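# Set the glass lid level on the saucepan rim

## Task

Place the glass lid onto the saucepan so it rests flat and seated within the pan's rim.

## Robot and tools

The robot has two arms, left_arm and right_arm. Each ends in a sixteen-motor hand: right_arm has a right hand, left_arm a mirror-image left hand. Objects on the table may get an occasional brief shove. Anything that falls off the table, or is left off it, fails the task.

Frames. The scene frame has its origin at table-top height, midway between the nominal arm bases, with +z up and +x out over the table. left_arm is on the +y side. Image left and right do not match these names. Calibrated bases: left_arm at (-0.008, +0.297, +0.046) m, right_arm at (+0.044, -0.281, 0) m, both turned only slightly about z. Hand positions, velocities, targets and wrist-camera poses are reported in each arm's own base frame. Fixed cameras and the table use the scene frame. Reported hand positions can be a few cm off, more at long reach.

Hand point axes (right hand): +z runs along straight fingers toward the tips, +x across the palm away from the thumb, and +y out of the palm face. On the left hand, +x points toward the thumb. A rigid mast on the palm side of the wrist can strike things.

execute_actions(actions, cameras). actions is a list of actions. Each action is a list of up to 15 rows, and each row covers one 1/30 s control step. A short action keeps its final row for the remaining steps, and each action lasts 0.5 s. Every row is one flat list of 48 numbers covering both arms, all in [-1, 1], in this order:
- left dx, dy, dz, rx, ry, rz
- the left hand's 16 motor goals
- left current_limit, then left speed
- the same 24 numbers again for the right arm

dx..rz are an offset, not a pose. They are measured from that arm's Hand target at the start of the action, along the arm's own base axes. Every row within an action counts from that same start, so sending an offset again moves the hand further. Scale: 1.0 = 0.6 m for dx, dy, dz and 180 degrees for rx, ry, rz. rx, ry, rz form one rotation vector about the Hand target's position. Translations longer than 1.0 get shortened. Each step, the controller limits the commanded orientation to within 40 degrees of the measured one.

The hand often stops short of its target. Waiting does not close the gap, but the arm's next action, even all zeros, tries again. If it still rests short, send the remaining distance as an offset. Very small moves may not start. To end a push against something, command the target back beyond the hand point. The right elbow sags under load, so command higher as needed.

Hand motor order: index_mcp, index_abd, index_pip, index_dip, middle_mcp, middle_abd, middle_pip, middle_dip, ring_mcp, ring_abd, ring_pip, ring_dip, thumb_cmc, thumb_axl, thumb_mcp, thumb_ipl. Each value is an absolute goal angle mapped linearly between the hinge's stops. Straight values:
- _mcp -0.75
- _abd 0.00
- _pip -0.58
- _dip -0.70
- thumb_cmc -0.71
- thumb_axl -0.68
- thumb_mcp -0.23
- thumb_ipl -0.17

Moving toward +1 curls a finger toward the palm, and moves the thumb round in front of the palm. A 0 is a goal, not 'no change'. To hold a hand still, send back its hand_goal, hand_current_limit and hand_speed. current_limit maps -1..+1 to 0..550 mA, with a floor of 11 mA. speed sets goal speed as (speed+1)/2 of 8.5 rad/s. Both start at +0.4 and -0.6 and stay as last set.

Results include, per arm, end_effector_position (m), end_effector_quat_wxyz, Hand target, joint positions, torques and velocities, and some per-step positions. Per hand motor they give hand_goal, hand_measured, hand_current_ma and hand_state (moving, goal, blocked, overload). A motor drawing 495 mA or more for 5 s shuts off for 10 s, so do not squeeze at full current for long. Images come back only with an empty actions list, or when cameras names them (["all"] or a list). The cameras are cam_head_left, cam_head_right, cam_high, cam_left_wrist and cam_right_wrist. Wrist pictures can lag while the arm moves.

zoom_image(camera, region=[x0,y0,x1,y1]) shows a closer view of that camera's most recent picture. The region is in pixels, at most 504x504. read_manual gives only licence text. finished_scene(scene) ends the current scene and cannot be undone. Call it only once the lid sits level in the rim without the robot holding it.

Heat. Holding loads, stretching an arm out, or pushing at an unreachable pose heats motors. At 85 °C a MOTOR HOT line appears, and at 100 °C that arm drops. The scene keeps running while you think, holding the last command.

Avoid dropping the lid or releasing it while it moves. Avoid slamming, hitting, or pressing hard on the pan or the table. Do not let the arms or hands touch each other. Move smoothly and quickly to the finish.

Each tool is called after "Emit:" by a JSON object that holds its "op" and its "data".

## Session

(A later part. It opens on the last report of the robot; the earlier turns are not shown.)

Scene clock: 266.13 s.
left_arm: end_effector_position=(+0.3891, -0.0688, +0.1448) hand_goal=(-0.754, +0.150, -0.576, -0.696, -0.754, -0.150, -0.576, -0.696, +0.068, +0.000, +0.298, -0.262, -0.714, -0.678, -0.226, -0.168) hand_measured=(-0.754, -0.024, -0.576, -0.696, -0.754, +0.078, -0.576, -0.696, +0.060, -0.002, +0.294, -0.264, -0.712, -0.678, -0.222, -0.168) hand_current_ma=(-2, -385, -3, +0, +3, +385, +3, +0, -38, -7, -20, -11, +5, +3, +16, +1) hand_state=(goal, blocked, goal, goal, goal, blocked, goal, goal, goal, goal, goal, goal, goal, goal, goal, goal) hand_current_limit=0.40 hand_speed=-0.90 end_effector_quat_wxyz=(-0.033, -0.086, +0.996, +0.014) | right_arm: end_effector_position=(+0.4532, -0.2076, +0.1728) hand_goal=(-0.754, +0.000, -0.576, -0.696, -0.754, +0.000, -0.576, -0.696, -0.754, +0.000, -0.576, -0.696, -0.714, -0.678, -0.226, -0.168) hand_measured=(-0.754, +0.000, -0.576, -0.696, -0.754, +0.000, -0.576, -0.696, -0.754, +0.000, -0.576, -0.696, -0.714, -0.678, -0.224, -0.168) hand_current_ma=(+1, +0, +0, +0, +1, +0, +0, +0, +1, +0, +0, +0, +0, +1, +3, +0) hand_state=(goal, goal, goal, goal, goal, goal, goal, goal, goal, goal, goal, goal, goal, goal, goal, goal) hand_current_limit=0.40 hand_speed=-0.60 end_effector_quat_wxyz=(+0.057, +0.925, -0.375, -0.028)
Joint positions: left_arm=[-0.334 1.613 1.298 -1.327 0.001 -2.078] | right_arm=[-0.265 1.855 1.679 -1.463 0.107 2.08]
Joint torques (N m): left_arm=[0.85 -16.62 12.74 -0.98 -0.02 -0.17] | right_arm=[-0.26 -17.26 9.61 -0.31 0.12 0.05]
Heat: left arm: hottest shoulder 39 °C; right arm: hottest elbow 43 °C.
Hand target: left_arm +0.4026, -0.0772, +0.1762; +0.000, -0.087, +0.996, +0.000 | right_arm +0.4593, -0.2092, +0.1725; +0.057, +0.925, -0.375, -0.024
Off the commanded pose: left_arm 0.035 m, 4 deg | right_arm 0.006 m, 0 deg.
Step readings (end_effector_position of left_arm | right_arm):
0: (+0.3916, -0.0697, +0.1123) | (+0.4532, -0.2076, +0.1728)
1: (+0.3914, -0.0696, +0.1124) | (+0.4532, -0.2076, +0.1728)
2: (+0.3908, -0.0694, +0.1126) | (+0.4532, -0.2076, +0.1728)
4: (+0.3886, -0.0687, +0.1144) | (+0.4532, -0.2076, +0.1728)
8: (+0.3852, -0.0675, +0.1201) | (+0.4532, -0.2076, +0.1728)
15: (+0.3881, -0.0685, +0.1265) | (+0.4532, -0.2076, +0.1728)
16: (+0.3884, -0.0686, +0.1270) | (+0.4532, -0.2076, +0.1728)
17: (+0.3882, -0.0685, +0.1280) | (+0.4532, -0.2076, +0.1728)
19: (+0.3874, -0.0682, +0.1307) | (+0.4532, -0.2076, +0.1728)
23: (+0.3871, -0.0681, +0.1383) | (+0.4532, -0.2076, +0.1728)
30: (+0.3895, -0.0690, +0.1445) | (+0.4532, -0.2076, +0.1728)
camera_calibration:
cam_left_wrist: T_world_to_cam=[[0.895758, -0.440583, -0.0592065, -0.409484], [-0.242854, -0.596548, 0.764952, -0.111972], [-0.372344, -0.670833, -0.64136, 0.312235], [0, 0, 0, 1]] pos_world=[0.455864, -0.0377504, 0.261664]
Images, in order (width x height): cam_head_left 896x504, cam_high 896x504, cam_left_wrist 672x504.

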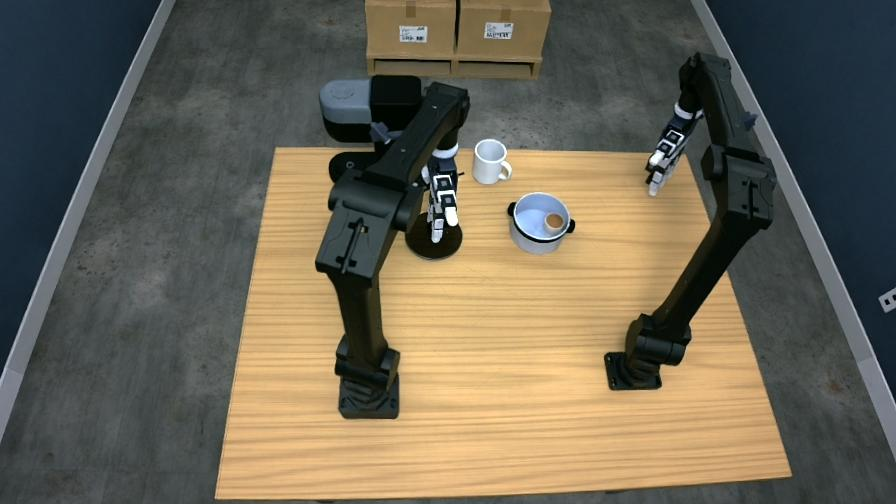

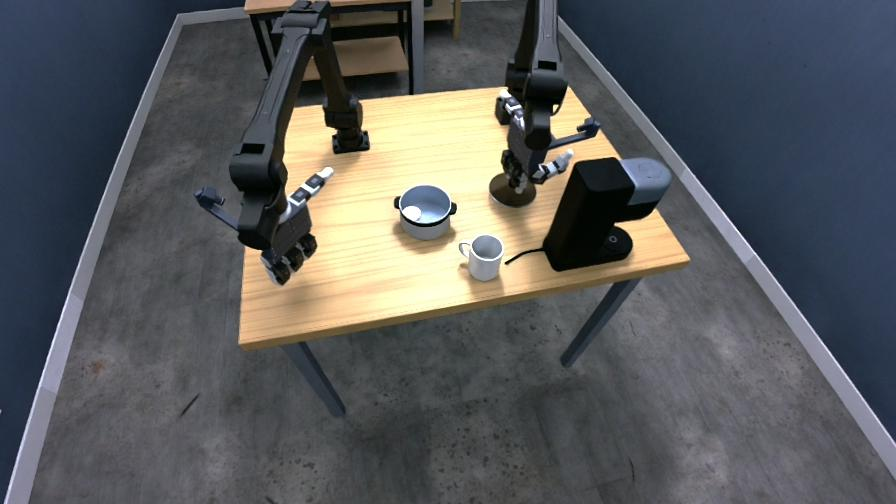

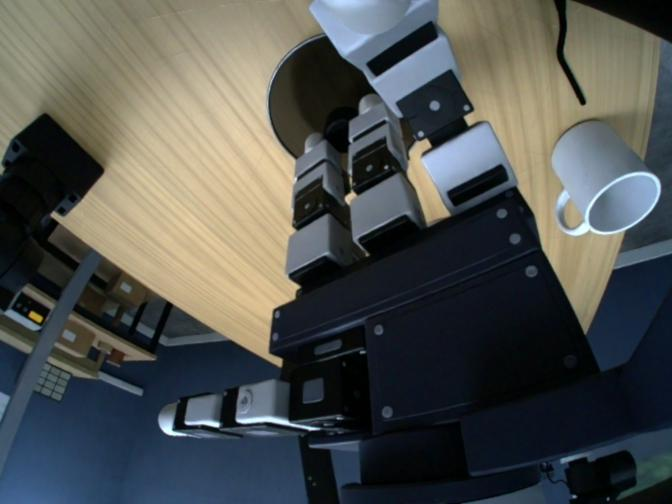

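Emit:
{"op": "execute_actions", "data": {"actions": [[[0,0,0.05,0,-0.02,0,-0.754,0.15,-0.576,-0.696,-0.754,-0.15,-0.576,-0.696,0.068,0,0.299,-0.261,-0.714,-0.678,-0.226,-0.168,0.4,-0.9,0,0,0,0,0,0,-0.754,0,-0.576,-0.696,-0.754,0,-0.576,-0.696,-0.754,0,-0.576,-0.696,-0.714,-0.678,-0.226,-0.168,0.4,-0.6]],[[0.01,-0.04,0.05,0,0,-0.02,-0.754,0.15,-0.576,-0.696,-0.754,-0.15,-0.576,-0.696,0.068,0,0.299,-0.261,-0.714,-0.678,-0.226,-0.168,0.4,-0.9,0,0,0,0,0,0,-0.754,0,-0.576,-0.696,-0.754,0,-0.576,-0.696,-0.754,0,-0.576,-0.696,-0.714,-0.678,-0.226,-0.168,0.4,-0.6]],[[0.033,-0.09,0,0,0,-0.043,-0.754,0.15,-0.576,-0.696,-0.754,-0.15,-0.576,-0.696,0.068,0,0.299,-0.261,-0.714,-0.678,-0.226,-0.168,0.4,-0.9,0,0,0,0,0,0,-0.754,0,-0.576,-0.696,-0.754,0,-0.576,-0.696,-0.754,0,-0.576,-0.696,-0.714,-0.678,-0.226,-0.168,0.4,-0.6]],[[0.033,-0.09,0,0,0,-0.043,-0.754,0.15,-0.576,-0.696,-0.754,-0.15,-0.576,-0.696,0.068,0,0.299,-0.261,-0.714,-0.678,-0.226,-0.168,0.4,-0.9,0,0,0,0,0,0,-0.754,0,-0.576,-0.696,-0.754,0,-0.576,-0.696,-0.754,0,-0.576,-0.696,-0.714,-0.678,-0.226,-0.168,0.4,-0.6]]], "cameras": ["cam_high","cam_left_wrist","cam_head_left"]}}

Scene clock: 284.73 s.
left_arm: end_effector_position=(+0.4364, -0.2054, +0.2242) hand_goal=(-0.754, +0.150, -0.576, -0.696, -0.754, -0.150, -0.576, -0.696, +0.068, +0.000, +0.298, -0.262, -0.714, -0.678, -0.226, -0.168) hand_measured=(-0.752, +0.128, -0.576, -0.696, -0.752, -0.066, -0.576, -0.696, +0.060, -0.002, +0.294, -0.264, -0.712, -0.678, -0.222, -0.168) hand_current_ma=(+9, -84, -1, +0, +9, +344, +2, +0, -38, -7, -20, -11, +4, +3, +16, +1) hand_state=(goal, blocked, goal, goal, goal, blocked, goal, goal, goal, goal, goal, goal, goal, goal, goal, goal) hand_current_limit=0.40 hand_speed=-0.90 end_effector_quat_wxyz=(+0.020, +0.077, +0.997, -0.002) | right_arm: end_effector_position=(+0.4532, -0.2076, +0.1728) hand_goal=(-0.754, +0.000, -0.576, -0.696, -0.754, +0.000, -0.576, -0.696, -0.754, +0.000, -0.576, -0.696, -0.714, -0.678, -0.226, -0.168) hand_measured=(-0.754, +0.000, -0.576, -0.696, -0.754, +0.000, -0.576, -0.696, -0.754, +0.000, -0.576, -0.696, -0.714, -0.678, -0.224, -0.168) hand_current_ma=(+1, +0, +0, +0, +1, +0, +0, +0, +1, +0, +0, +0, +0, +1, +3, +0) hand_state=(goal, goal, goal, goal, goal, goal, goal, goal, goal, goal, goal, goal, goal, goal, goal, goal) hand_current_limit=0.40 hand_speed=-0.60 end_effector_quat_wxyz=(+0.057, +0.925, -0.375, -0.028)
Joint positions: left_arm=[-0.586 1.713 1.652 -1.472 -0.015 -2.001] | right_arm=[-0.265 1.855 1.679 -1.463 0.107 2.08]
Joint torques (N m): left_arm=[1.9 -15.33 12.74 -0.46 -0.04 0.03] | right_arm=[-0.32 -17.08 9.61 -0.38 0.11 0.06]
Heat: left arm: hottest shoulder 39 °C; right arm: hottest elbow 43 °C.
Hand target: left_arm +0.4481, -0.2092, +0.2361; +0.030, +0.079, +0.996, -0.008 | right_arm +0.4593, -0.2092, +0.1725; +0.057, +0.925, -0.375, -0.024
Off the commanded pose: left_arm 0.017 m, 1 deg | right_arm 0.006 m, 0 deg.
Step readings (end_effector_position of left_arm | right_arm):
0: (+0.3891, -0.0688, +0.1448) | (+0.4532, -0.2076, +0.1728)
1: (+0.3891, -0.0688, +0.1449) | (+0.4532, -0.2076, +0.1728)
2: (+0.3891, -0.0687, +0.1457) | (+0.4532, -0.2076, +0.1728)
4: (+0.3885, -0.0679, +0.1490) | (+0.4532, -0.2076, +0.1728)
8: (+0.3869, -0.0673, +0.1624) | (+0.4532, -0.2076, +0.1728)
15: (+0.3912, -0.0697, +0.1778) | (+0.4532, -0.2076, +0.1728)
16: (+0.3916, -0.0702, +0.1783) | (+0.4532, -0.2076, +0.1728)
17: (+0.3910, -0.0706, +0.1801) | (+0.4532, -0.2076, +0.1728)
19: (+0.3894, -0.0736, +0.1862) | (+0.4532, -0.2076, +0.1728)
23: (+0.3928, -0.0878, +0.2033) | (+0.4532, -0.2076, +0.1728)
30: (+0.3965, -0.0969, +0.2129) | (+0.4532, -0.2076, +0.1728)
31: (+0.3964, -0.0970, +0.2132) | (+0.4532, -0.2076, +0.1728)
32: (+0.3971, -0.0994, +0.2138) | (+0.4532, -0.2076, +0.1728)
34: (+0.4008, -0.1067, +0.2163) | (+0.4532, -0.2076, +0.1728)
38: (+0.4115, -0.1368, +0.2213) | (+0.4532, -0.2076, +0.1728)
45: (+0.4145, -0.1536, +0.2265) | (+0.4532, -0.2076, +0.1728)
46: (+0.4149, -0.1534, +0.2267) | (+0.4532, -0.2076, +0.1728)
47: (+0.4161, -0.1549, +0.2273) | (+0.4532, -0.2076, +0.1728)
49: (+0.4232, -0.1618, +0.2292) | (+0.4532, -0.2076, +0.1728)
53: (+0.4351, -0.1900, +0.2280) | (+0.4532, -0.2076, +0.1728)
60: (+0.4338, -0.2062, +0.2211) | (+0.4532, -0.2076, +0.1728)
camera_calibration:
cam_left_wrist: T_world_to_cam=[[0.706666, -0.706094, 0.0453185, -0.502823], [-0.495459, -0.448101, 0.744128, -0.0972469], [-0.505117, -0.548303, -0.666498, 0.377828], [0, 0, 0, 1]] pos_world=[0.497993, -0.191452, 0.346973]
Images, in order (width x height): cam_head_left 896x504, cam_high 896x504, cam_left_wrist 672x504.

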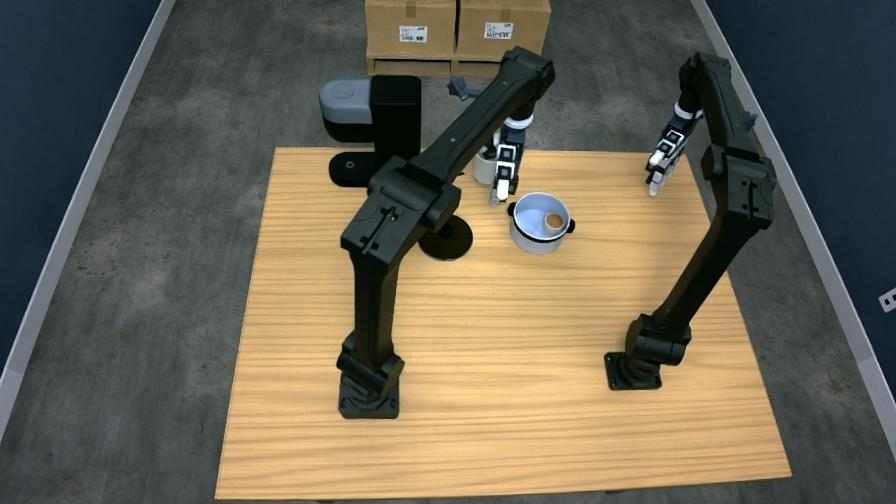

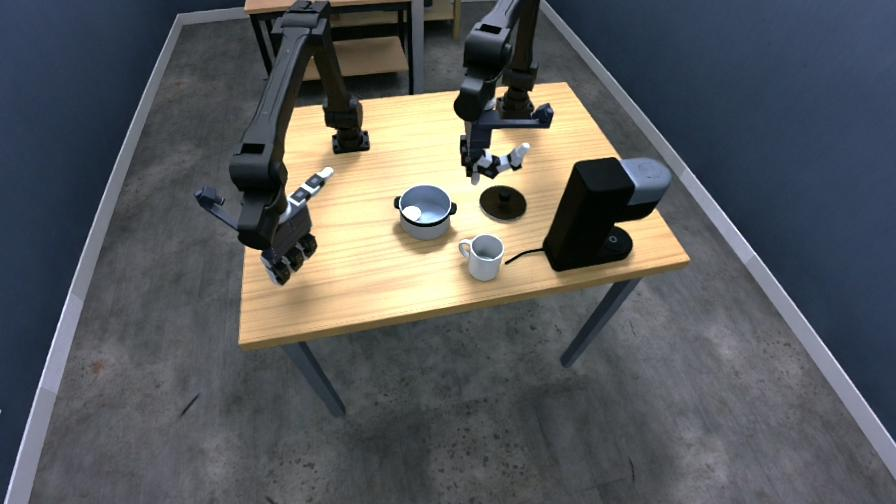

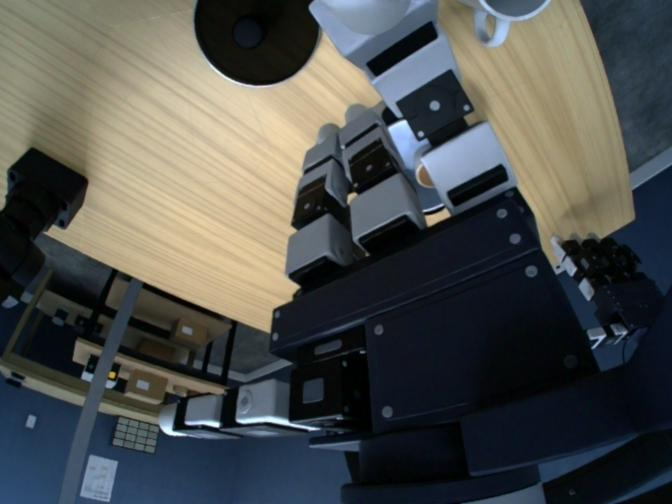

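Emit:
{"op": "execute_actions", "data": {"actions": [[[0,0,0,0,0,0,-0.754,0,-0.576,-0.696,0.342,0,0.59,-0.044,-0.754,0,-0.576,-0.696,-0.714,-0.678,-0.226,-0.168,0.4,-0.6,0,0,0,0,0,0,-0.754,0,-0.576,-0.696,-0.754,0,-0.576,-0.696,-0.754,0,-0.576,-0.696,-0.714,-0.678,-0.226,-0.168,0.4,-0.6]]], "cameras": ["cam_high","cam_left_wrist","cam_head_left","cam_head_right"]}}

Emit:
{"op": "zoom_image", "data": {"camera": "cam_head_left", "region": [400, 190, 480, 270]}}

Emit:
{"op": "zoom_image", "data": {"camera": "cam_head_right", "region": [410, 190, 490, 270]}}

Emit:
{"op": "zoom_image", "data": {"camera": "cam_high", "region": [440, 140, 560, 240]}}

Scene clock: 303.10 s.
left_arm: end_effector_position=(+0.4365, -0.2054, +0.2242) hand_goal=(-0.754, +0.000, -0.576, -0.696, +0.342, +0.000, +0.590, -0.044, -0.754, +0.000, -0.576, -0.696, -0.714, -0.678, -0.226, -0.168) hand_measured=(-0.752, +0.002, -0.576, -0.696, +0.326, -0.002, +0.586, -0.046, -0.750, -0.002, -0.572, -0.694, -0.712, -0.678, -0.222, -0.168) hand_current_ma=(+11, +10, -1, +0, -76, -10, -21, -10, +17, -7, +13, +9, +4, +3, +16, +1) hand_state=(goal, goal, goal, goal, goal, goal, goal, goal, goal, goal, goal, goal, goal, goal, goal, goal) hand_current_limit=0.40 hand_speed=-0.60 end_effector_quat_wxyz=(+0.020, +0.078, +0.997, -0.002) | right_arm: end_effector_position=(+0.4532, -0.2076, +0.1728) hand_goal=(-0.754, +0.000, -0.576, -0.696, -0.754, +0.000, -0.576, -0.696, -0.754, +0.000, -0.576, -0.696, -0.714, -0.678, -0.226, -0.168) hand_measured=(-0.754, +0.000, -0.576, -0.696, -0.754, +0.000, -0.576, -0.696, -0.754, +0.000, -0.576, -0.696, -0.714, -0.678, -0.224, -0.168) hand_current_ma=(+1, +0, +0, +0, +1, +0, +0, +0, +1, +0, +0, +0, +0, +1, +3, +0) hand_state=(goal, goal, goal, goal, goal, goal, goal, goal, goal, goal, goal, goal, goal, goal, goal, goal) hand_current_limit=0.40 hand_speed=-0.60 end_effector_quat_wxyz=(+0.057, +0.925, -0.375, -0.028)
Joint positions: left_arm=[-0.586 1.713 1.652 -1.472 -0.015 -2] | right_arm=[-0.265 1.855 1.679 -1.463 0.107 2.08]
Joint torques (N m): left_arm=[1.85 -15.33 12.88 -0.5 -0.03 0.03] | right_arm=[-0.32 -17.32 9.57 -0.35 0.11 0.05]
Heat: left arm: hottest shoulder 40 °C; right arm: hottest elbow 43 °C.
Hand target: left_arm +0.4481, -0.2092, +0.2361; +0.030, +0.079, +0.996, -0.008 | right_arm +0.4593, -0.2092, +0.1725; +0.057, +0.925, -0.375, -0.024
Off the commanded pose: left_arm 0.017 m, 1 deg | right_arm 0.006 m, 0 deg.
Step readings (end_effector_position of left_arm | right_arm):
0: (+0.4364, -0.2054, +0.2242) | (+0.4532, -0.2076, +0.1728)
1: (+0.4364, -0.2054, +0.2242) | (+0.4532, -0.2076, +0.1728)
2: (+0.4364, -0.2054, +0.2242) | (+0.4532, -0.2076, +0.1728)
4: (+0.4364, -0.2054, +0.2242) | (+0.4532, -0.2076, +0.1728)
8: (+0.4364, -0.2054, +0.2242) | (+0.4532, -0.2076, +0.1728)
15: (+0.4364, -0.2054, +0.2242) | (+0.4532, -0.2076, +0.1728)
camera_calibration:
cam_left_wrist: T_world_to_cam=[[0.705888, -0.706875, 0.0452806, -0.502713], [-0.495941, -0.447582, 0.744119, -0.0968996], [-0.505732, -0.547721, -0.666511, 0.378246], [0, 0, 0, 1]] pos_world=[0.498094, -0.191553, 0.346973]
Images, in order (width x height): cam_head_left 896x504, cam_head_right 896x504, cam_high 896x504, cam_left_wrist 672x504.

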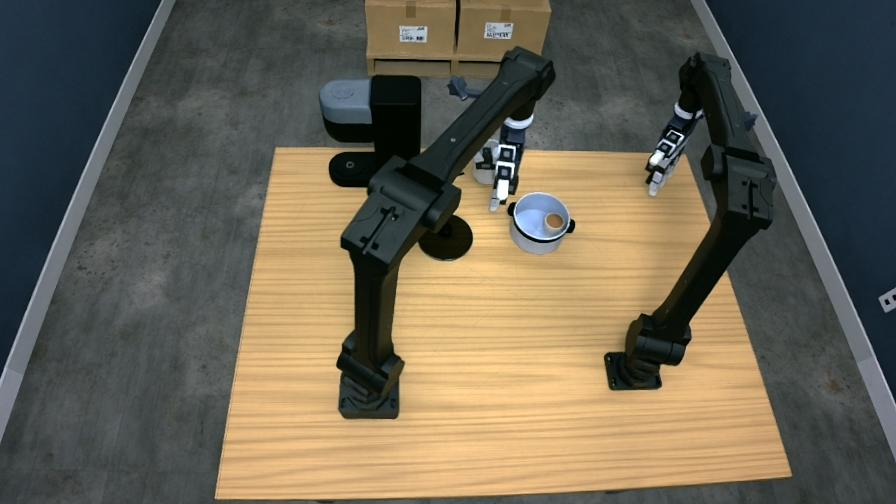

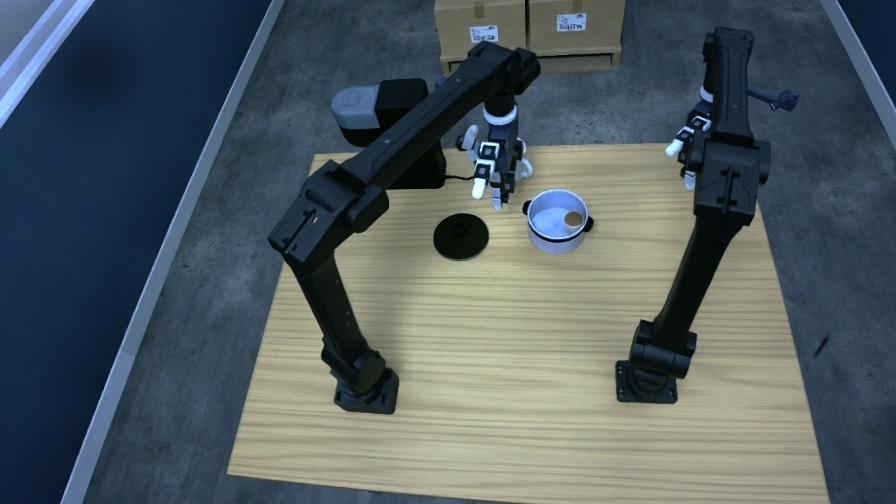

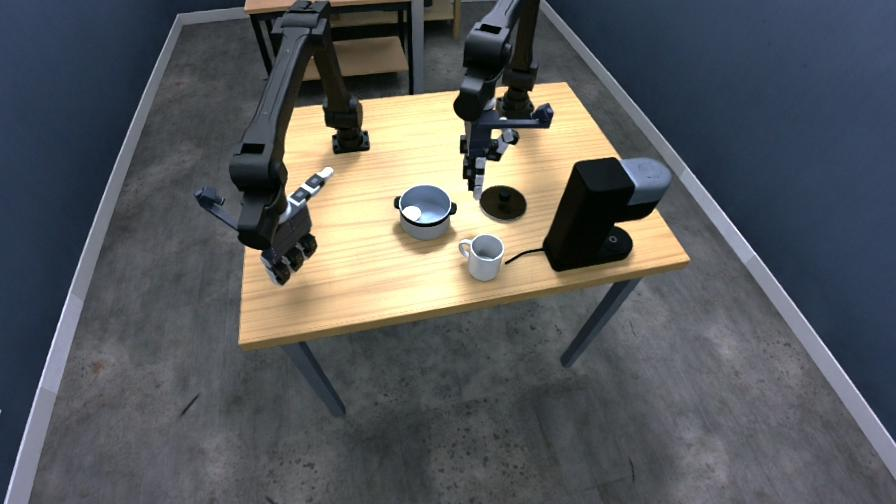

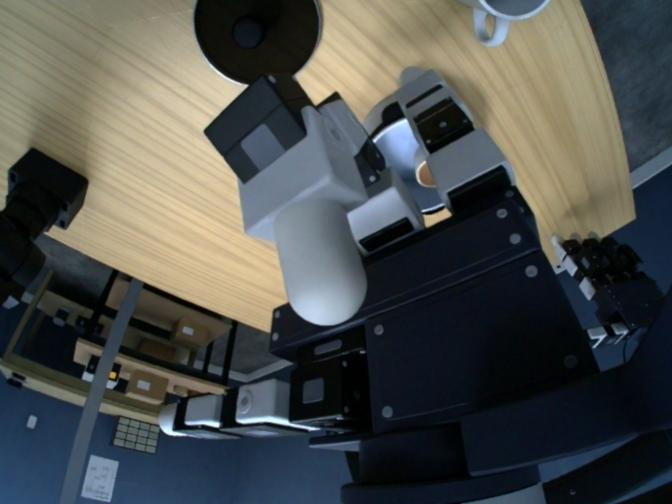

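Scaled by 6.300 from the camera's 896x504 image, which has a finer 1280x720 frame.

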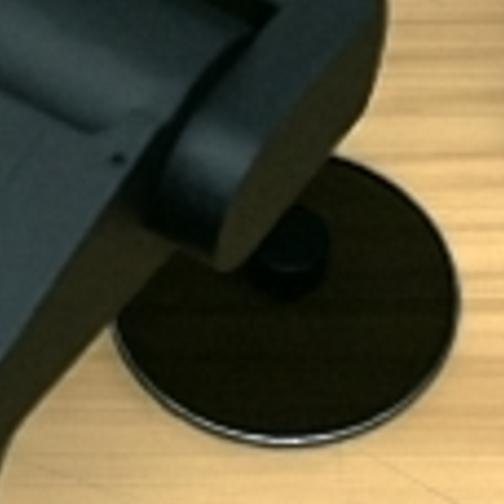

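Scaled by 6.300 from the camera's 896x504 image, which has a finer 1280x720 frame.

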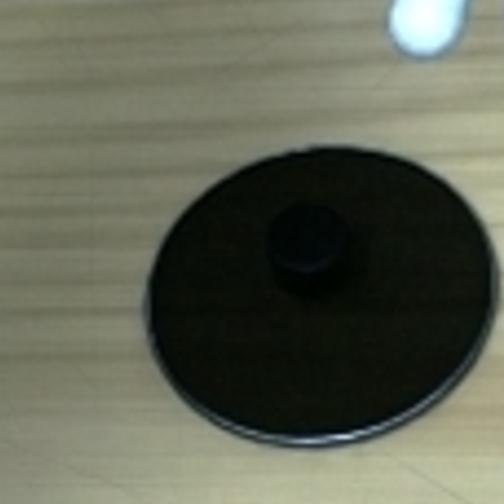

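Scaled by 4.200 from the camera's 896x504 image, which has a finer 1280x720 frame.

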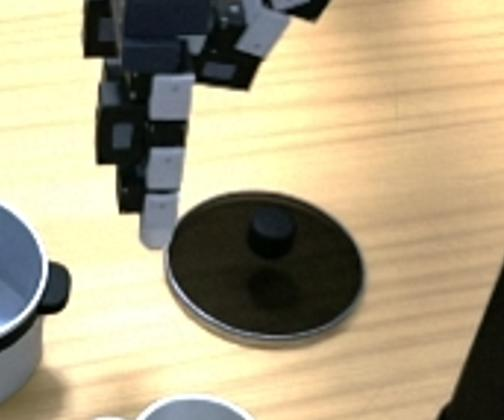

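Emit:
{"op": "execute_actions", "data": {"actions": [[[-0.0283,0.0633,0,0.0066,0.0186,0,-0.754,0,-0.576,-0.696,-0.97,0,0.883,0.174,-0.754,0,-0.576,-0.696,-0.714,-0.678,-0.226,-0.168,0.4,-0.6,0,0,0,0,0,0,-0.754,0,-0.576,-0.696,-0.754,0,-0.576,-0.696,-0.754,0,-0.576,-0.696,-0.714,-0.678,-0.226,-0.168,0.4,-0.6]],[[-0.0283,0.0633,0,0,0,0,-0.754,0,-0.576,-0.696,-0.97,0,0.883,0.174,-0.754,0,-0.576,-0.696,-0.714,-0.678,-0.226,-0.168,0.4,-0.6,0,0,0,0,0,0,-0.754,0,-0.576,-0.696,-0.754,0,-0.576,-0.696,-0.754,0,-0.576,-0.696,-0.714,-0.678,-0.226,-0.168,0.4,-0.6]],[[-0.0283,0.0633,-0.05,0,0,0,-0.754,0,-0.576,-0.696,-0.97,0,0.883,0.174,-0.754,0,-0.576,-0.696,-0.714,-0.678,-0.226,-0.168,0.4,-0.6,0,0,0,0,0,0,-0.754,0,-0.576,-0.696,-0.754,0,-0.576,-0.696,-0.754,0,-0.576,-0.696,-0.714,-0.678,-0.226,-0.168,0.4,-0.6]],[[0,0,-0.06,0,0,0,-0.754,0,-0.576,-0.696,-0.97,0,0.883,0.174,-0.754,0,-0.576,-0.696,-0.714,-0.678,-0.226,-0.168,0.4,-0.6,0,0,0,0,0,0,-0.754,0,-0.576,-0.696,-0.754,0,-0.576,-0.696,-0.754,0,-0.576,-0.696,-0.714,-0.678,-0.226,-0.168,0.4,-0.6]]], "cameras": ["cam_high","cam_left_wrist","cam_head_left","cam_head_right"]}}

Emit:
{"op": "zoom_image", "data": {"camera": "cam_left_wrist", "region": [200, 0, 500, 200]}}

Emit:
{"op": "zoom_image", "data": {"camera": "cam_head_right", "region": [410, 190, 490, 270]}}

Emit:
{"op": "zoom_image", "data": {"camera": "cam_high", "region": [440, 140, 560, 240]}}

Scene clock: 324.40 s.
left_arm: end_effector_position=(+0.3922, -0.0931, +0.1692) hand_goal=(-0.754, +0.000, -0.576, -0.696, -0.970, +0.000, +0.882, +0.174, -0.754, +0.000, -0.576, -0.696, -0.714, -0.678, -0.226, -0.168) hand_measured=(-0.752, +0.002, -0.576, -0.696, -0.968, -0.002, +0.876, +0.172, -0.752, +0.000, -0.574, -0.694, -0.714, -0.678, -0.222, -0.168) hand_current_ma=(+6, +8, -1, +0, +8, -10, -24, -10, +6, -3, +10, +9, +2, +3, +17, +1) hand_state=(goal, goal, goal, goal, goal, goal, goal, goal, goal, goal, goal, goal, goal, goal, goal, goal) hand_current_limit=0.40 hand_speed=-0.60 end_effector_quat_wxyz=(-0.008, +0.074, +0.997, +0.004) | right_arm: end_effector_position=(+0.4532, -0.2076, +0.1728) hand_goal=(-0.754, +0.000, -0.576, -0.696, -0.754, +0.000, -0.576, -0.696, -0.754, +0.000, -0.576, -0.696, -0.714, -0.678, -0.226, -0.168) hand_measured=(-0.754, +0.000, -0.576, -0.696, -0.754, +0.000, -0.576, -0.696, -0.754, +0.000, -0.576, -0.696, -0.714, -0.678, -0.224, -0.168) hand_current_ma=(+1, +0, +0, +0, +1, +0, +0, +0, +1, +0, +0, +0, +0, +1, +3, +0) hand_state=(goal, goal, goal, goal, goal, goal, goal, goal, goal, goal, goal, goal, goal, goal, goal, goal) hand_current_limit=0.40 hand_speed=-0.60 end_effector_quat_wxyz=(+0.057, +0.925, -0.375, -0.028)
Joint positions: left_arm=[-0.422 1.533 1.28 -1.336 -0.001 -1.844] | right_arm=[-0.265 1.855 1.679 -1.463 0.107 2.08]
Joint torques (N m): left_arm=[1.44 -13.27 8.64 0.61 0.05 0.04] | right_arm=[-0.44 -17.14 9.55 -0.34 0.11 0.05]
Heat: left arm: hottest shoulder 40 °C; right arm: hottest elbow 43 °C.
Hand target: left_arm +0.3972, -0.0951, +0.1701; +0.000, +0.079, +0.997, +0.000 | right_arm +0.4593, -0.2092, +0.1725; +0.057, +0.925, -0.375, -0.024
Off the commanded pose: left_arm 0.006 m, 1 deg | right_arm 0.006 m, 0 deg.
Step readings (end_effector_position of left_arm | right_arm):
0: (+0.4365, -0.2054, +0.2242) | (+0.4532, -0.2076, +0.1728)
1: (+0.4365, -0.2050, +0.2242) | (+0.4532, -0.2076, +0.1728)
2: (+0.4364, -0.2035, +0.2243) | (+0.4532, -0.2076, +0.1728)
4: (+0.4351, -0.1997, +0.2243) | (+0.4532, -0.2076, +0.1728)
8: (+0.4345, -0.1843, +0.2223) | (+0.4532, -0.2076, +0.1728)
15: (+0.4355, -0.1728, +0.2214) | (+0.4532, -0.2076, +0.1728)
16: (+0.4350, -0.1725, +0.2211) | (+0.4532, -0.2076, +0.1728)
17: (+0.4334, -0.1705, +0.2207) | (+0.4532, -0.2076, +0.1728)
19: (+0.4242, -0.1629, +0.2186) | (+0.4532, -0.2076, +0.1728)
23: (+0.4123, -0.1439, +0.2199) | (+0.4532, -0.2076, +0.1728)
30: (+0.4133, -0.1333, +0.2295) | (+0.4532, -0.2076, +0.1728)
31: (+0.4128, -0.1330, +0.2285) | (+0.4532, -0.2076, +0.1728)
32: (+0.4119, -0.1311, +0.2258) | (+0.4532, -0.2076, +0.1728)
34: (+0.4050, -0.1244, +0.2157) | (+0.4532, -0.2076, +0.1728)
38: (+0.3900, -0.1028, +0.1983) | (+0.4532, -0.2076, +0.1728)
45: (+0.3937, -0.0941, +0.1952) | (+0.4532, -0.2076, +0.1728)
46: (+0.3941, -0.0943, +0.1953) | (+0.4532, -0.2076, +0.1728)
47: (+0.3949, -0.0946, +0.1939) | (+0.4532, -0.2076, +0.1728)
49: (+0.3950, -0.0945, +0.1877) | (+0.4532, -0.2076, +0.1728)
53: (+0.3916, -0.0929, +0.1731) | (+0.4532, -0.2076, +0.1728)
60: (+0.3919, -0.0930, +0.1692) | (+0.4532, -0.2076, +0.1728)
camera_calibration:
cam_left_wrist: T_world_to_cam=[[0.711917, -0.702236, -0.00624621, -0.382813], [-0.45045, -0.463447, 0.763093, -0.0502187], [-0.538766, -0.540446, -0.646258, 0.390916], [0, 0, 0, 1]] pos_world=[0.460523, -0.0808304, 0.288563]
Images, in order (width x height): cam_head_left 896x504, cam_head_right 896x504, cam_high 896x504, cam_left_wrist 672x504.

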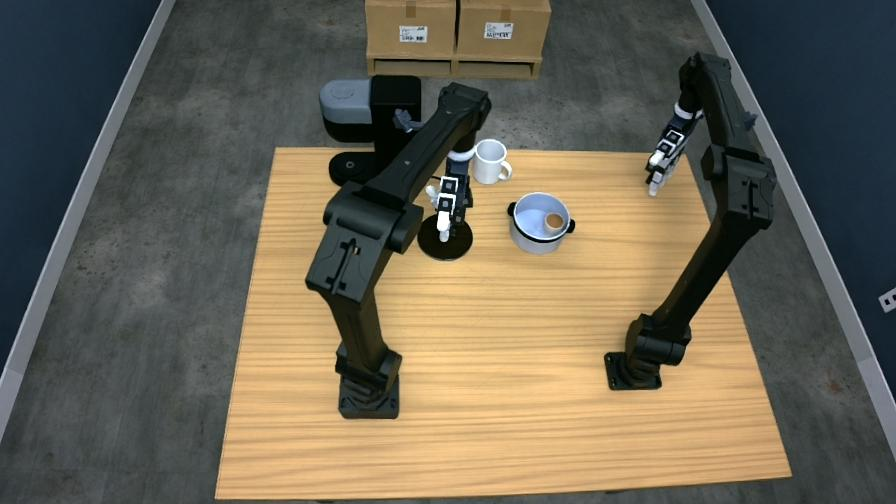

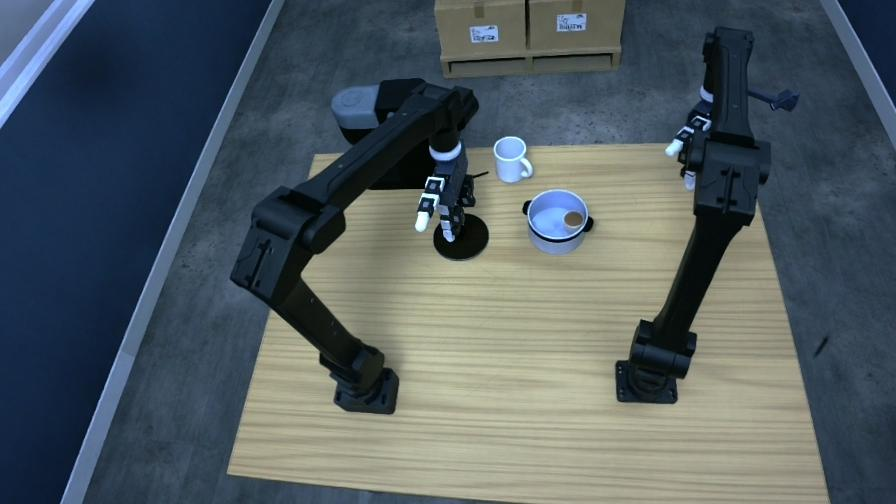

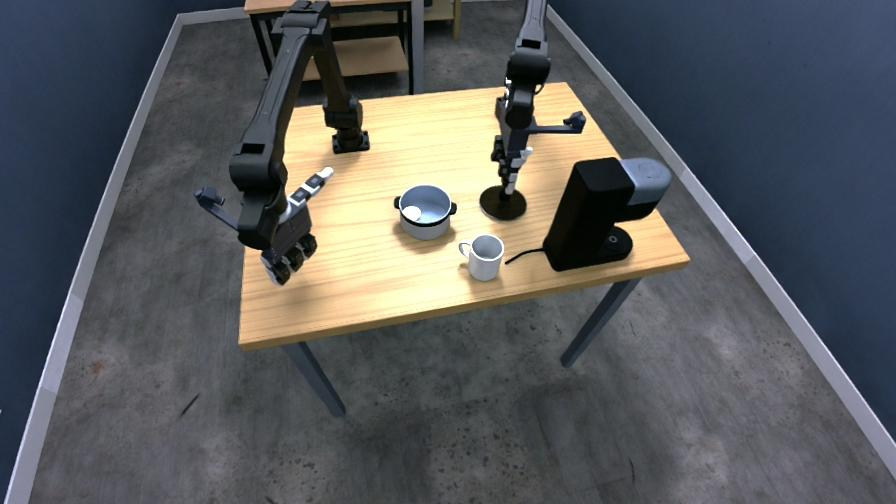

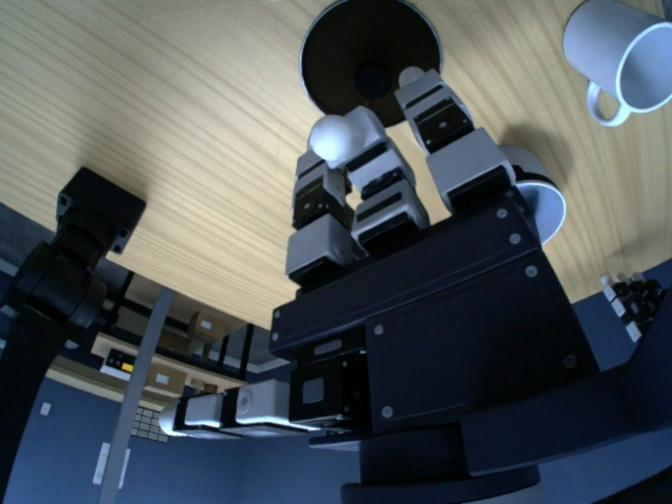

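Scaled by 1.680 from the camera's 672x504 image, which has a finer 960x720 frame.

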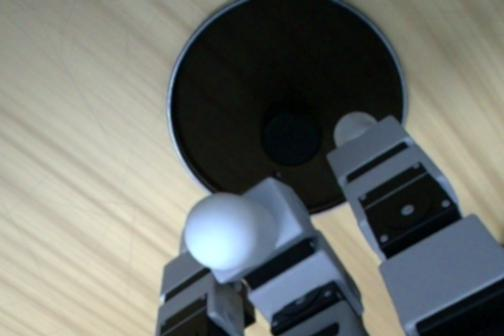

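Scaled by 6.300 from the camera's 896x504 image, which has a finer 1280x720 frame.

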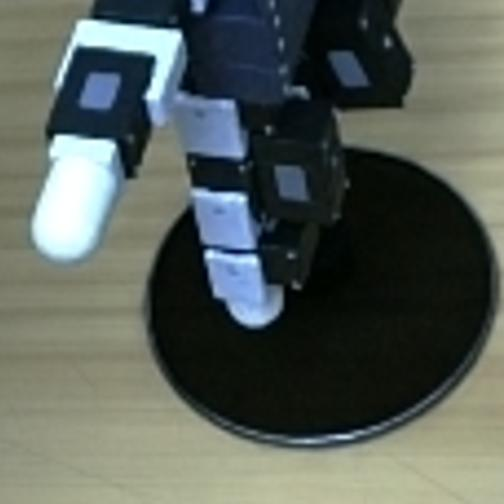

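Scaled by 4.200 from the camera's 896x504 image, which has a finer 1280x720 frame.

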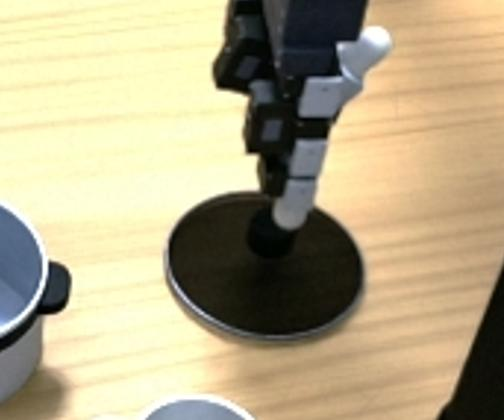

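Emit:
{"op": "zoom_image", "data": {"camera": "cam_head_left", "region": [400, 190, 480, 270]}}

Scaled by 6.300 from the camera's 896x504 image, which has a finer 1280x720 frame.

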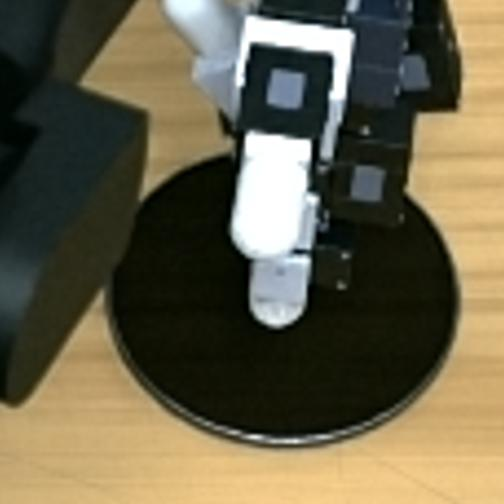

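Emit:
{"op": "execute_actions", "data": {"actions": [[[0.0267,0,-0.02,0,0,0,-0.754,0,-0.576,-0.696,-0.97,0,0.883,0.174,-0.754,0,-0.576,-0.696,-0.714,-0.678,-0.226,-0.168,0.4,-0.6,0,0,0,0,0,0,-0.754,0,-0.576,-0.696,-0.754,0,-0.576,-0.696,-0.754,0,-0.576,-0.696,-0.714,-0.678,-0.226,-0.168,0.4,-0.6]],[[0,0,-0.03,0,0,0,-0.754,0,-0.576,-0.696,-0.97,0,0.883,0.174,-0.754,0,-0.576,-0.696,-0.714,-0.678,-0.226,-0.168,0.4,-0.6,0,0,0,0,0,0,-0.754,0,-0.576,-0.696,-0.754,0,-0.576,-0.696,-0.754,0,-0.576,-0.696,-0.714,-0.678,-0.226,-0.168,0.4,-0.6]],[[0,0,-0.035,0,0,0,-0.754,0,-0.576,-0.696,-0.97,0,0.883,0.174,-0.754,0,-0.576,-0.696,-0.714,-0.678,-0.226,-0.168,0.4,-0.6,0,0,0,0,0,0,-0.754,0,-0.576,-0.696,-0.754,0,-0.576,-0.696,-0.754,0,-0.576,-0.696,-0.714,-0.678,-0.226,-0.168,0.4,-0.6]]], "cameras": ["cam_high","cam_left_wrist"]}}

Emit:
{"op": "zoom_image", "data": {"camera": "cam_left_wrist", "region": [280, 0, 480, 160]}}

Emit:
{"op": "zoom_image", "data": {"camera": "cam_high", "region": [460, 150, 540, 230]}}

Scene clock: 340.93 s.
left_arm: end_effector_position=(+0.4074, -0.0958, +0.1228) hand_goal=(-0.754, +0.000, -0.576, -0.696, -0.970, +0.000, +0.882, +0.174, -0.754, +0.000, -0.576, -0.696, -0.714, -0.678, -0.226, -0.168) hand_measured=(-0.752, +0.002, -0.576, -0.696, -0.968, -0.002, +0.876, +0.172, -0.752, +0.000, -0.574, -0.694, -0.714, -0.678, -0.222, -0.168) hand_current_ma=(+6, +8, -1, +0, +8, -10, -24, -10, +6, -3, +10, +9, +2, +3, +17, +1) hand_state=(goal, goal, goal, goal, goal, goal, goal, goal, goal, goal, goal, goal, goal, goal, goal, goal) hand_current_limit=0.40 hand_speed=-0.60 end_effector_quat_wxyz=(-0.003, +0.078, +0.997, +0.002) | right_arm: end_effector_position=(+0.4532, -0.2076, +0.1728) hand_goal=(-0.754, +0.000, -0.576, -0.696, -0.754, +0.000, -0.576, -0.696, -0.754, +0.000, -0.576, -0.696, -0.714, -0.678, -0.226, -0.168) hand_measured=(-0.754, +0.000, -0.576, -0.696, -0.754, +0.000, -0.576, -0.696, -0.754, +0.000, -0.576, -0.696, -0.714, -0.678, -0.224, -0.168) hand_current_ma=(+1, +0, +0, +0, +1, +0, +0, +0, +1, +0, +0, +0, +0, +1, +3, +0) hand_state=(goal, goal, goal, goal, goal, goal, goal, goal, goal, goal, goal, goal, goal, goal, goal, goal) hand_current_limit=0.40 hand_speed=-0.60 end_effector_quat_wxyz=(+0.057, +0.925, -0.375, -0.028)
Joint positions: left_arm=[-0.414 1.599 1.232 -1.21 -0.001 -1.829] | right_arm=[-0.265 1.855 1.679 -1.463 0.107 2.08]
Joint torques (N m): left_arm=[1.96 -12.92 8.32 0.65 0.05 0.04] | right_arm=[-0.26 -17.32 9.61 -0.35 0.11 0.05]
Heat: left arm: hottest shoulder 40 °C; right arm: hottest elbow 43 °C.
Hand target: left_arm +0.4133, -0.0951, +0.1192; +0.000, +0.079, +0.997, +0.000 | right_arm +0.4593, -0.2092, +0.1725; +0.057, +0.925, -0.375, -0.024
Off the commanded pose: left_arm 0.007 m, 0 deg | right_arm 0.006 m, 0 deg.
Step readings (end_effector_position of left_arm | right_arm):
0: (+0.3922, -0.0931, +0.1692) | (+0.4532, -0.2076, +0.1728)
1: (+0.3923, -0.0932, +0.1691) | (+0.4532, -0.2076, +0.1728)
2: (+0.3928, -0.0933, +0.1691) | (+0.4532, -0.2076, +0.1728)
4: (+0.3950, -0.0940, +0.1677) | (+0.4532, -0.2076, +0.1728)
8: (+0.3988, -0.0939, +0.1618) | (+0.4532, -0.2076, +0.1728)
15: (+0.4007, -0.0931, +0.1555) | (+0.4532, -0.2076, +0.1728)
16: (+0.4009, -0.0930, +0.1554) | (+0.4532, -0.2076, +0.1728)
17: (+0.4018, -0.0934, +0.1553) | (+0.4532, -0.2076, +0.1728)
19: (+0.4051, -0.0948, +0.1543) | (+0.4532, -0.2076, +0.1728)
23: (+0.4085, -0.0963, +0.1505) | (+0.4532, -0.2076, +0.1728)
30: (+0.4074, -0.0958, +0.1457) | (+0.4532, -0.2076, +0.1728)
31: (+0.4075, -0.0958, +0.1453) | (+0.4532, -0.2076, +0.1728)
32: (+0.4079, -0.0960, +0.1442) | (+0.4532, -0.2076, +0.1728)
34: (+0.4089, -0.0965, +0.1400) | (+0.4532, -0.2076, +0.1728)
38: (+0.4074, -0.0958, +0.1296) | (+0.4532, -0.2076, +0.1728)
45: (+0.4072, -0.0957, +0.1228) | (+0.4532, -0.2076, +0.1728)
camera_calibration:
cam_left_wrist: T_world_to_cam=[[0.707377, -0.70682, 0.00489004, -0.395769], [-0.461622, -0.456724, 0.760466, -0.00369541], [-0.535279, -0.540193, -0.649359, 0.366697], [0, 0, 0, 1]] pos_world=[0.474538, -0.083338, 0.242864]
Images, in order (width x height): cam_high 896x504, cam_left_wrist 672x504.

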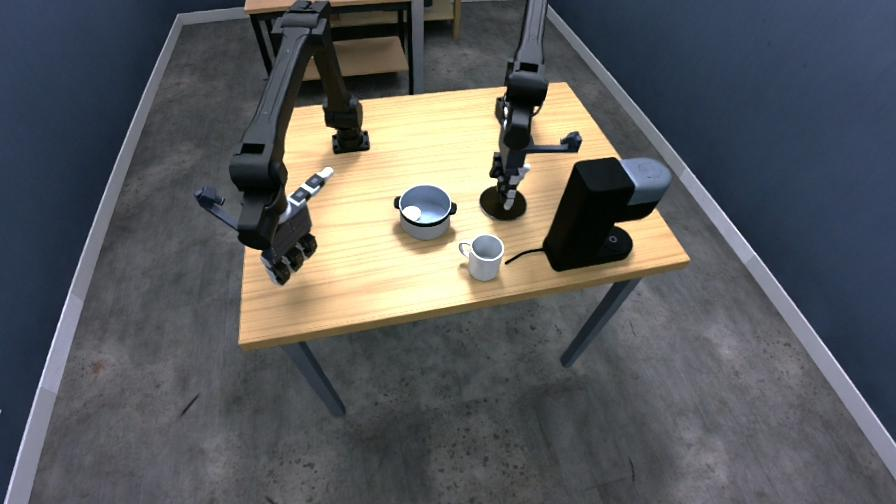

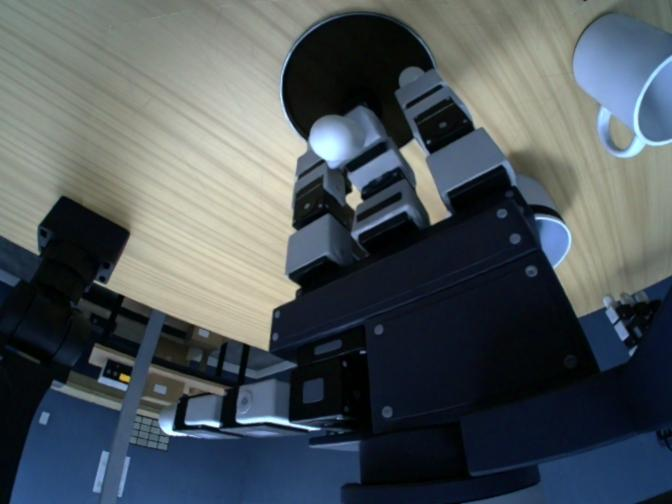

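Scaled by 2.520 from the camera's 672x504 image, which has a finer 960x720 frame.

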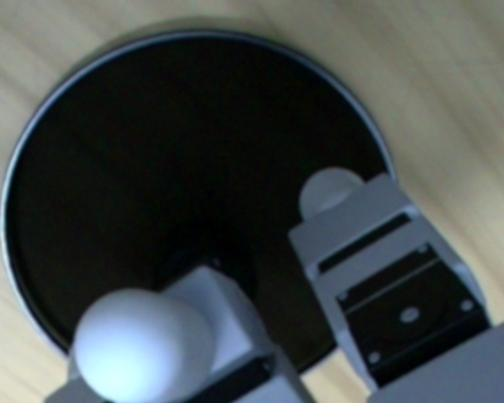

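Scaled by 6.300 from the camera's 896x504 image, which has a finer 1280x720 frame.

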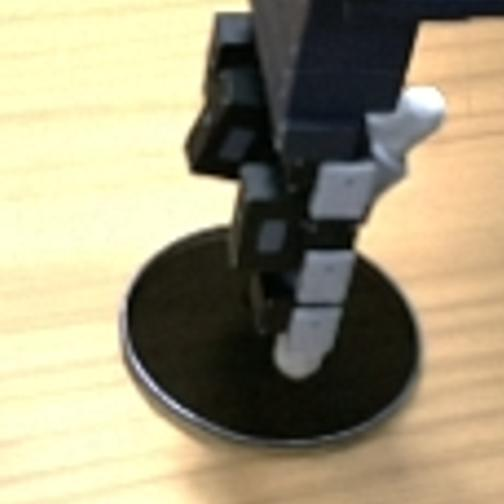

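Emit:
{"op": "execute_actions", "data": {"actions": [[[0,0.005,-0.018,0,0,0,-0.754,0,-0.576,-0.696,-0.97,0,0.883,0.174,-0.754,0,-0.576,-0.696,-0.714,-0.678,-0.226,-0.168,0.4,-0.6,0,0,0,0,0,0,-0.754,0,-0.576,-0.696,-0.754,0,-0.576,-0.696,-0.754,0,-0.576,-0.696,-0.714,-0.678,-0.226,-0.168,0.4,-0.6]],[[0,0,0,0,0,0,-0.754,0.12,-0.576,-0.696,-0.97,0,0.883,0.174,-0.754,-0.12,-0.576,-0.696,-0.714,-0.678,-0.226,-0.168,0.7,-0.85,0,0,0,0,0,0,-0.754,0,-0.576,-0.696,-0.754,0,-0.576,-0.696,-0.754,0,-0.576,-0.696,-0.714,-0.678,-0.226,-0.168,0.4,-0.6]],[[0,0,0,0,0,0,-0.754,0.35,-0.576,-0.696,-0.97,0,0.883,0.174,-0.754,-0.35,-0.576,-0.696,-0.714,-0.678,-0.226,-0.168,0.7,-0.85,0,0,0,0,0,0,-0.754,0,-0.576,-0.696,-0.754,0,-0.576,-0.696,-0.754,0,-0.576,-0.696,-0.714,-0.678,-0.226,-0.168,0.4,-0.6]],[[0,0,0,0,0,0,-0.754,0.35,-0.576,-0.696,-0.97,0,0.883,0.174,-0.754,-0.35,-0.576,-0.696,-0.714,-0.678,-0.226,-0.168,0.7,-0.85,0,0,0,0,0,0,-0.754,0,-0.576,-0.696,-0.754,0,-0.576,-0.696,-0.754,0,-0.576,-0.696,-0.714,-0.678,-0.226,-0.168,0.4,-0.6]]], "cameras": ["cam_high","cam_left_wrist"]}}

Emit:
{"op": "zoom_image", "data": {"camera": "cam_left_wrist", "region": [280, 0, 480, 160]}}

Emit:
{"op": "zoom_image", "data": {"camera": "cam_high", "region": [460, 150, 540, 230]}}

Scene clock: 352.27 s.
left_arm: end_effector_position=(+0.4078, -0.0933, +0.1139) hand_goal=(-0.754, +0.350, -0.576, -0.696, -0.970, +0.000, +0.882, +0.174, -0.754, -0.350, -0.576, -0.696, -0.714, -0.678, -0.226, -0.168) hand_measured=(-0.752, +0.192, -0.576, -0.696, -0.968, -0.002, +0.876, +0.172, -0.752, -0.208, -0.574, -0.694, -0.714, -0.678, -0.222, -0.168) hand_current_ma=(+6, -468, -1, +0, +8, -10, -24, -10, +6, +467, +10, +9, +2, +3, +17, +1) hand_state=(goal, blocked, goal, goal, goal, goal, goal, goal, goal, blocked, goal, goal, goal, goal, goal, goal) hand_current_limit=0.70 hand_speed=-0.85 end_effector_quat_wxyz=(+0.000, +0.078, +0.997, +0.001) | right_arm: end_effector_position=(+0.4532, -0.2076, +0.1728) hand_goal=(-0.754, +0.000, -0.576, -0.696, -0.754, +0.000, -0.576, -0.696, -0.754, +0.000, -0.576, -0.696, -0.714, -0.678, -0.226, -0.168) hand_measured=(-0.754, +0.000, -0.576, -0.696, -0.754, +0.000, -0.576, -0.696, -0.754, +0.000, -0.576, -0.696, -0.714, -0.678, -0.224, -0.168) hand_current_ma=(+1, +0, +0, +0, +1, +0, +0, +0, +1, +0, +0, +0, +0, +1, +3, +0) hand_state=(goal, goal, goal, goal, goal, goal, goal, goal, goal, goal, goal, goal, goal, goal, goal, goal) hand_current_limit=0.40 hand_speed=-0.60 end_effector_quat_wxyz=(+0.057, +0.925, -0.375, -0.028)
Joint positions: left_arm=[-0.409 1.603 1.212 -1.181 -0.001 -1.823] | right_arm=[-0.265 1.855 1.679 -1.463 0.107 2.08]
Joint torques (N m): left_arm=[2.02 -12.57 8.13 0.66 0.05 0.04] | right_arm=[-0.26 -17.14 9.58 -0.34 0.12 0.06]
Heat: left arm: hottest shoulder 40 °C; right arm: hottest elbow 43 °C.
Hand target: left_arm +0.4132, -0.0922, +0.1084; +0.000, +0.079, +0.997, +0.000 | right_arm +0.4593, -0.2092, +0.1725; +0.057, +0.925, -0.375, -0.024
Off the commanded pose: left_arm 0.008 m, 0 deg | right_arm 0.006 m, 0 deg.
Step readings (end_effector_position of left_arm | right_arm):
0: (+0.4074, -0.0958, +0.1228) | (+0.4532, -0.2076, +0.1728)
1: (+0.4075, -0.0958, +0.1228) | (+0.4532, -0.2076, +0.1728)
2: (+0.4078, -0.0958, +0.1223) | (+0.4532, -0.2076, +0.1728)
4: (+0.4088, -0.0953, +0.1204) | (+0.4532, -0.2076, +0.1728)
8: (+0.4078, -0.0941, +0.1163) | (+0.4532, -0.2076, +0.1728)
15: (+0.4080, -0.0934, +0.1144) | (+0.4532, -0.2076, +0.1728)
16: (+0.4081, -0.0935, +0.1144) | (+0.4532, -0.2076, +0.1728)
17: (+0.4082, -0.0935, +0.1144) | (+0.4532, -0.2076, +0.1728)
19: (+0.4082, -0.0935, +0.1144) | (+0.4532, -0.2076, +0.1728)
23: (+0.4083, -0.0935, +0.1144) | (+0.4532, -0.2076, +0.1728)
30: (+0.4083, -0.0935, +0.1144) | (+0.4532, -0.2076, +0.1728)
31: (+0.4083, -0.0935, +0.1144) | (+0.4532, -0.2076, +0.1728)
32: (+0.4083, -0.0935, +0.1144) | (+0.4532, -0.2076, +0.1728)
34: (+0.4083, -0.0935, +0.1144) | (+0.4532, -0.2076, +0.1728)
38: (+0.4078, -0.0933, +0.1139) | (+0.4532, -0.2076, +0.1728)
45: (+0.4078, -0.0933, +0.1139) | (+0.4532, -0.2076, +0.1728)
46: (+0.4078, -0.0933, +0.1139) | (+0.4532, -0.2076, +0.1728)
47: (+0.4078, -0.0933, +0.1139) | (+0.4532, -0.2076, +0.1728)
49: (+0.4078, -0.0933, +0.1139) | (+0.4532, -0.2076, +0.1728)
53: (+0.4078, -0.0933, +0.1139) | (+0.4532, -0.2076, +0.1728)
60: (+0.4078, -0.0933, +0.1139) | (+0.4532, -0.2076, +0.1728)
camera_calibration:
cam_left_wrist: T_world_to_cam=[[0.706821, -0.707329, 0.00946539, -0.394532], [-0.465377, -0.454882, 0.75928, 0.00626996], [-0.532755, -0.54108, -0.650695, 0.361446], [0, 0, 0, 1]] pos_world=[0.474343, -0.0806406, 0.234164]
Images, in order (width x height): cam_high 896x504, cam_left_wrist 672x504.

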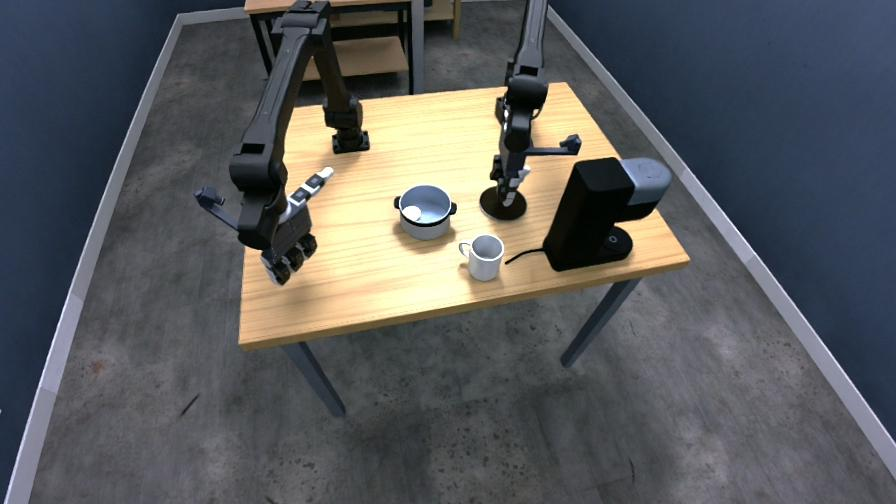

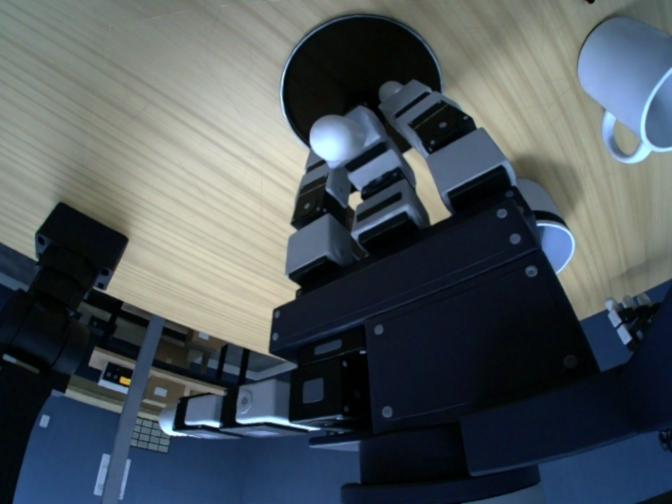

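Scaled by 2.520 from the camera's 672x504 image, which has a finer 960x720 frame.

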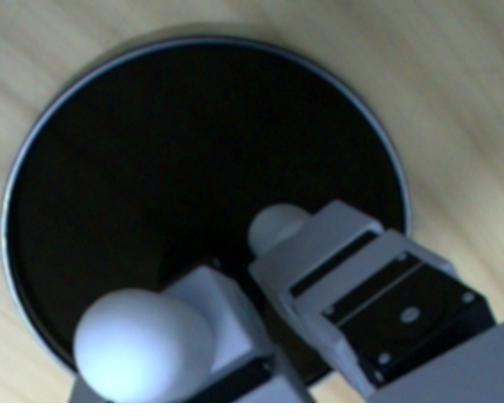

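Scaled by 6.300 from the camera's 896x504 image, which has a finer 1280x720 frame.

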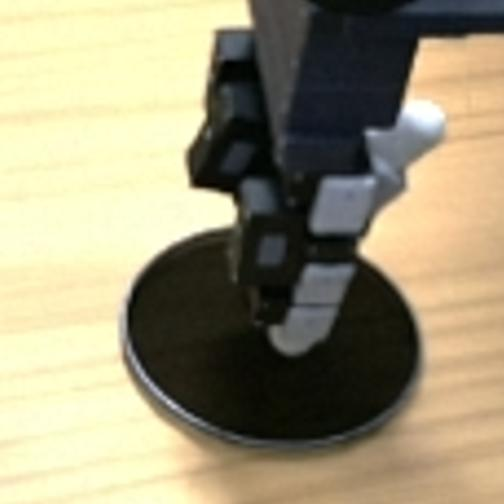

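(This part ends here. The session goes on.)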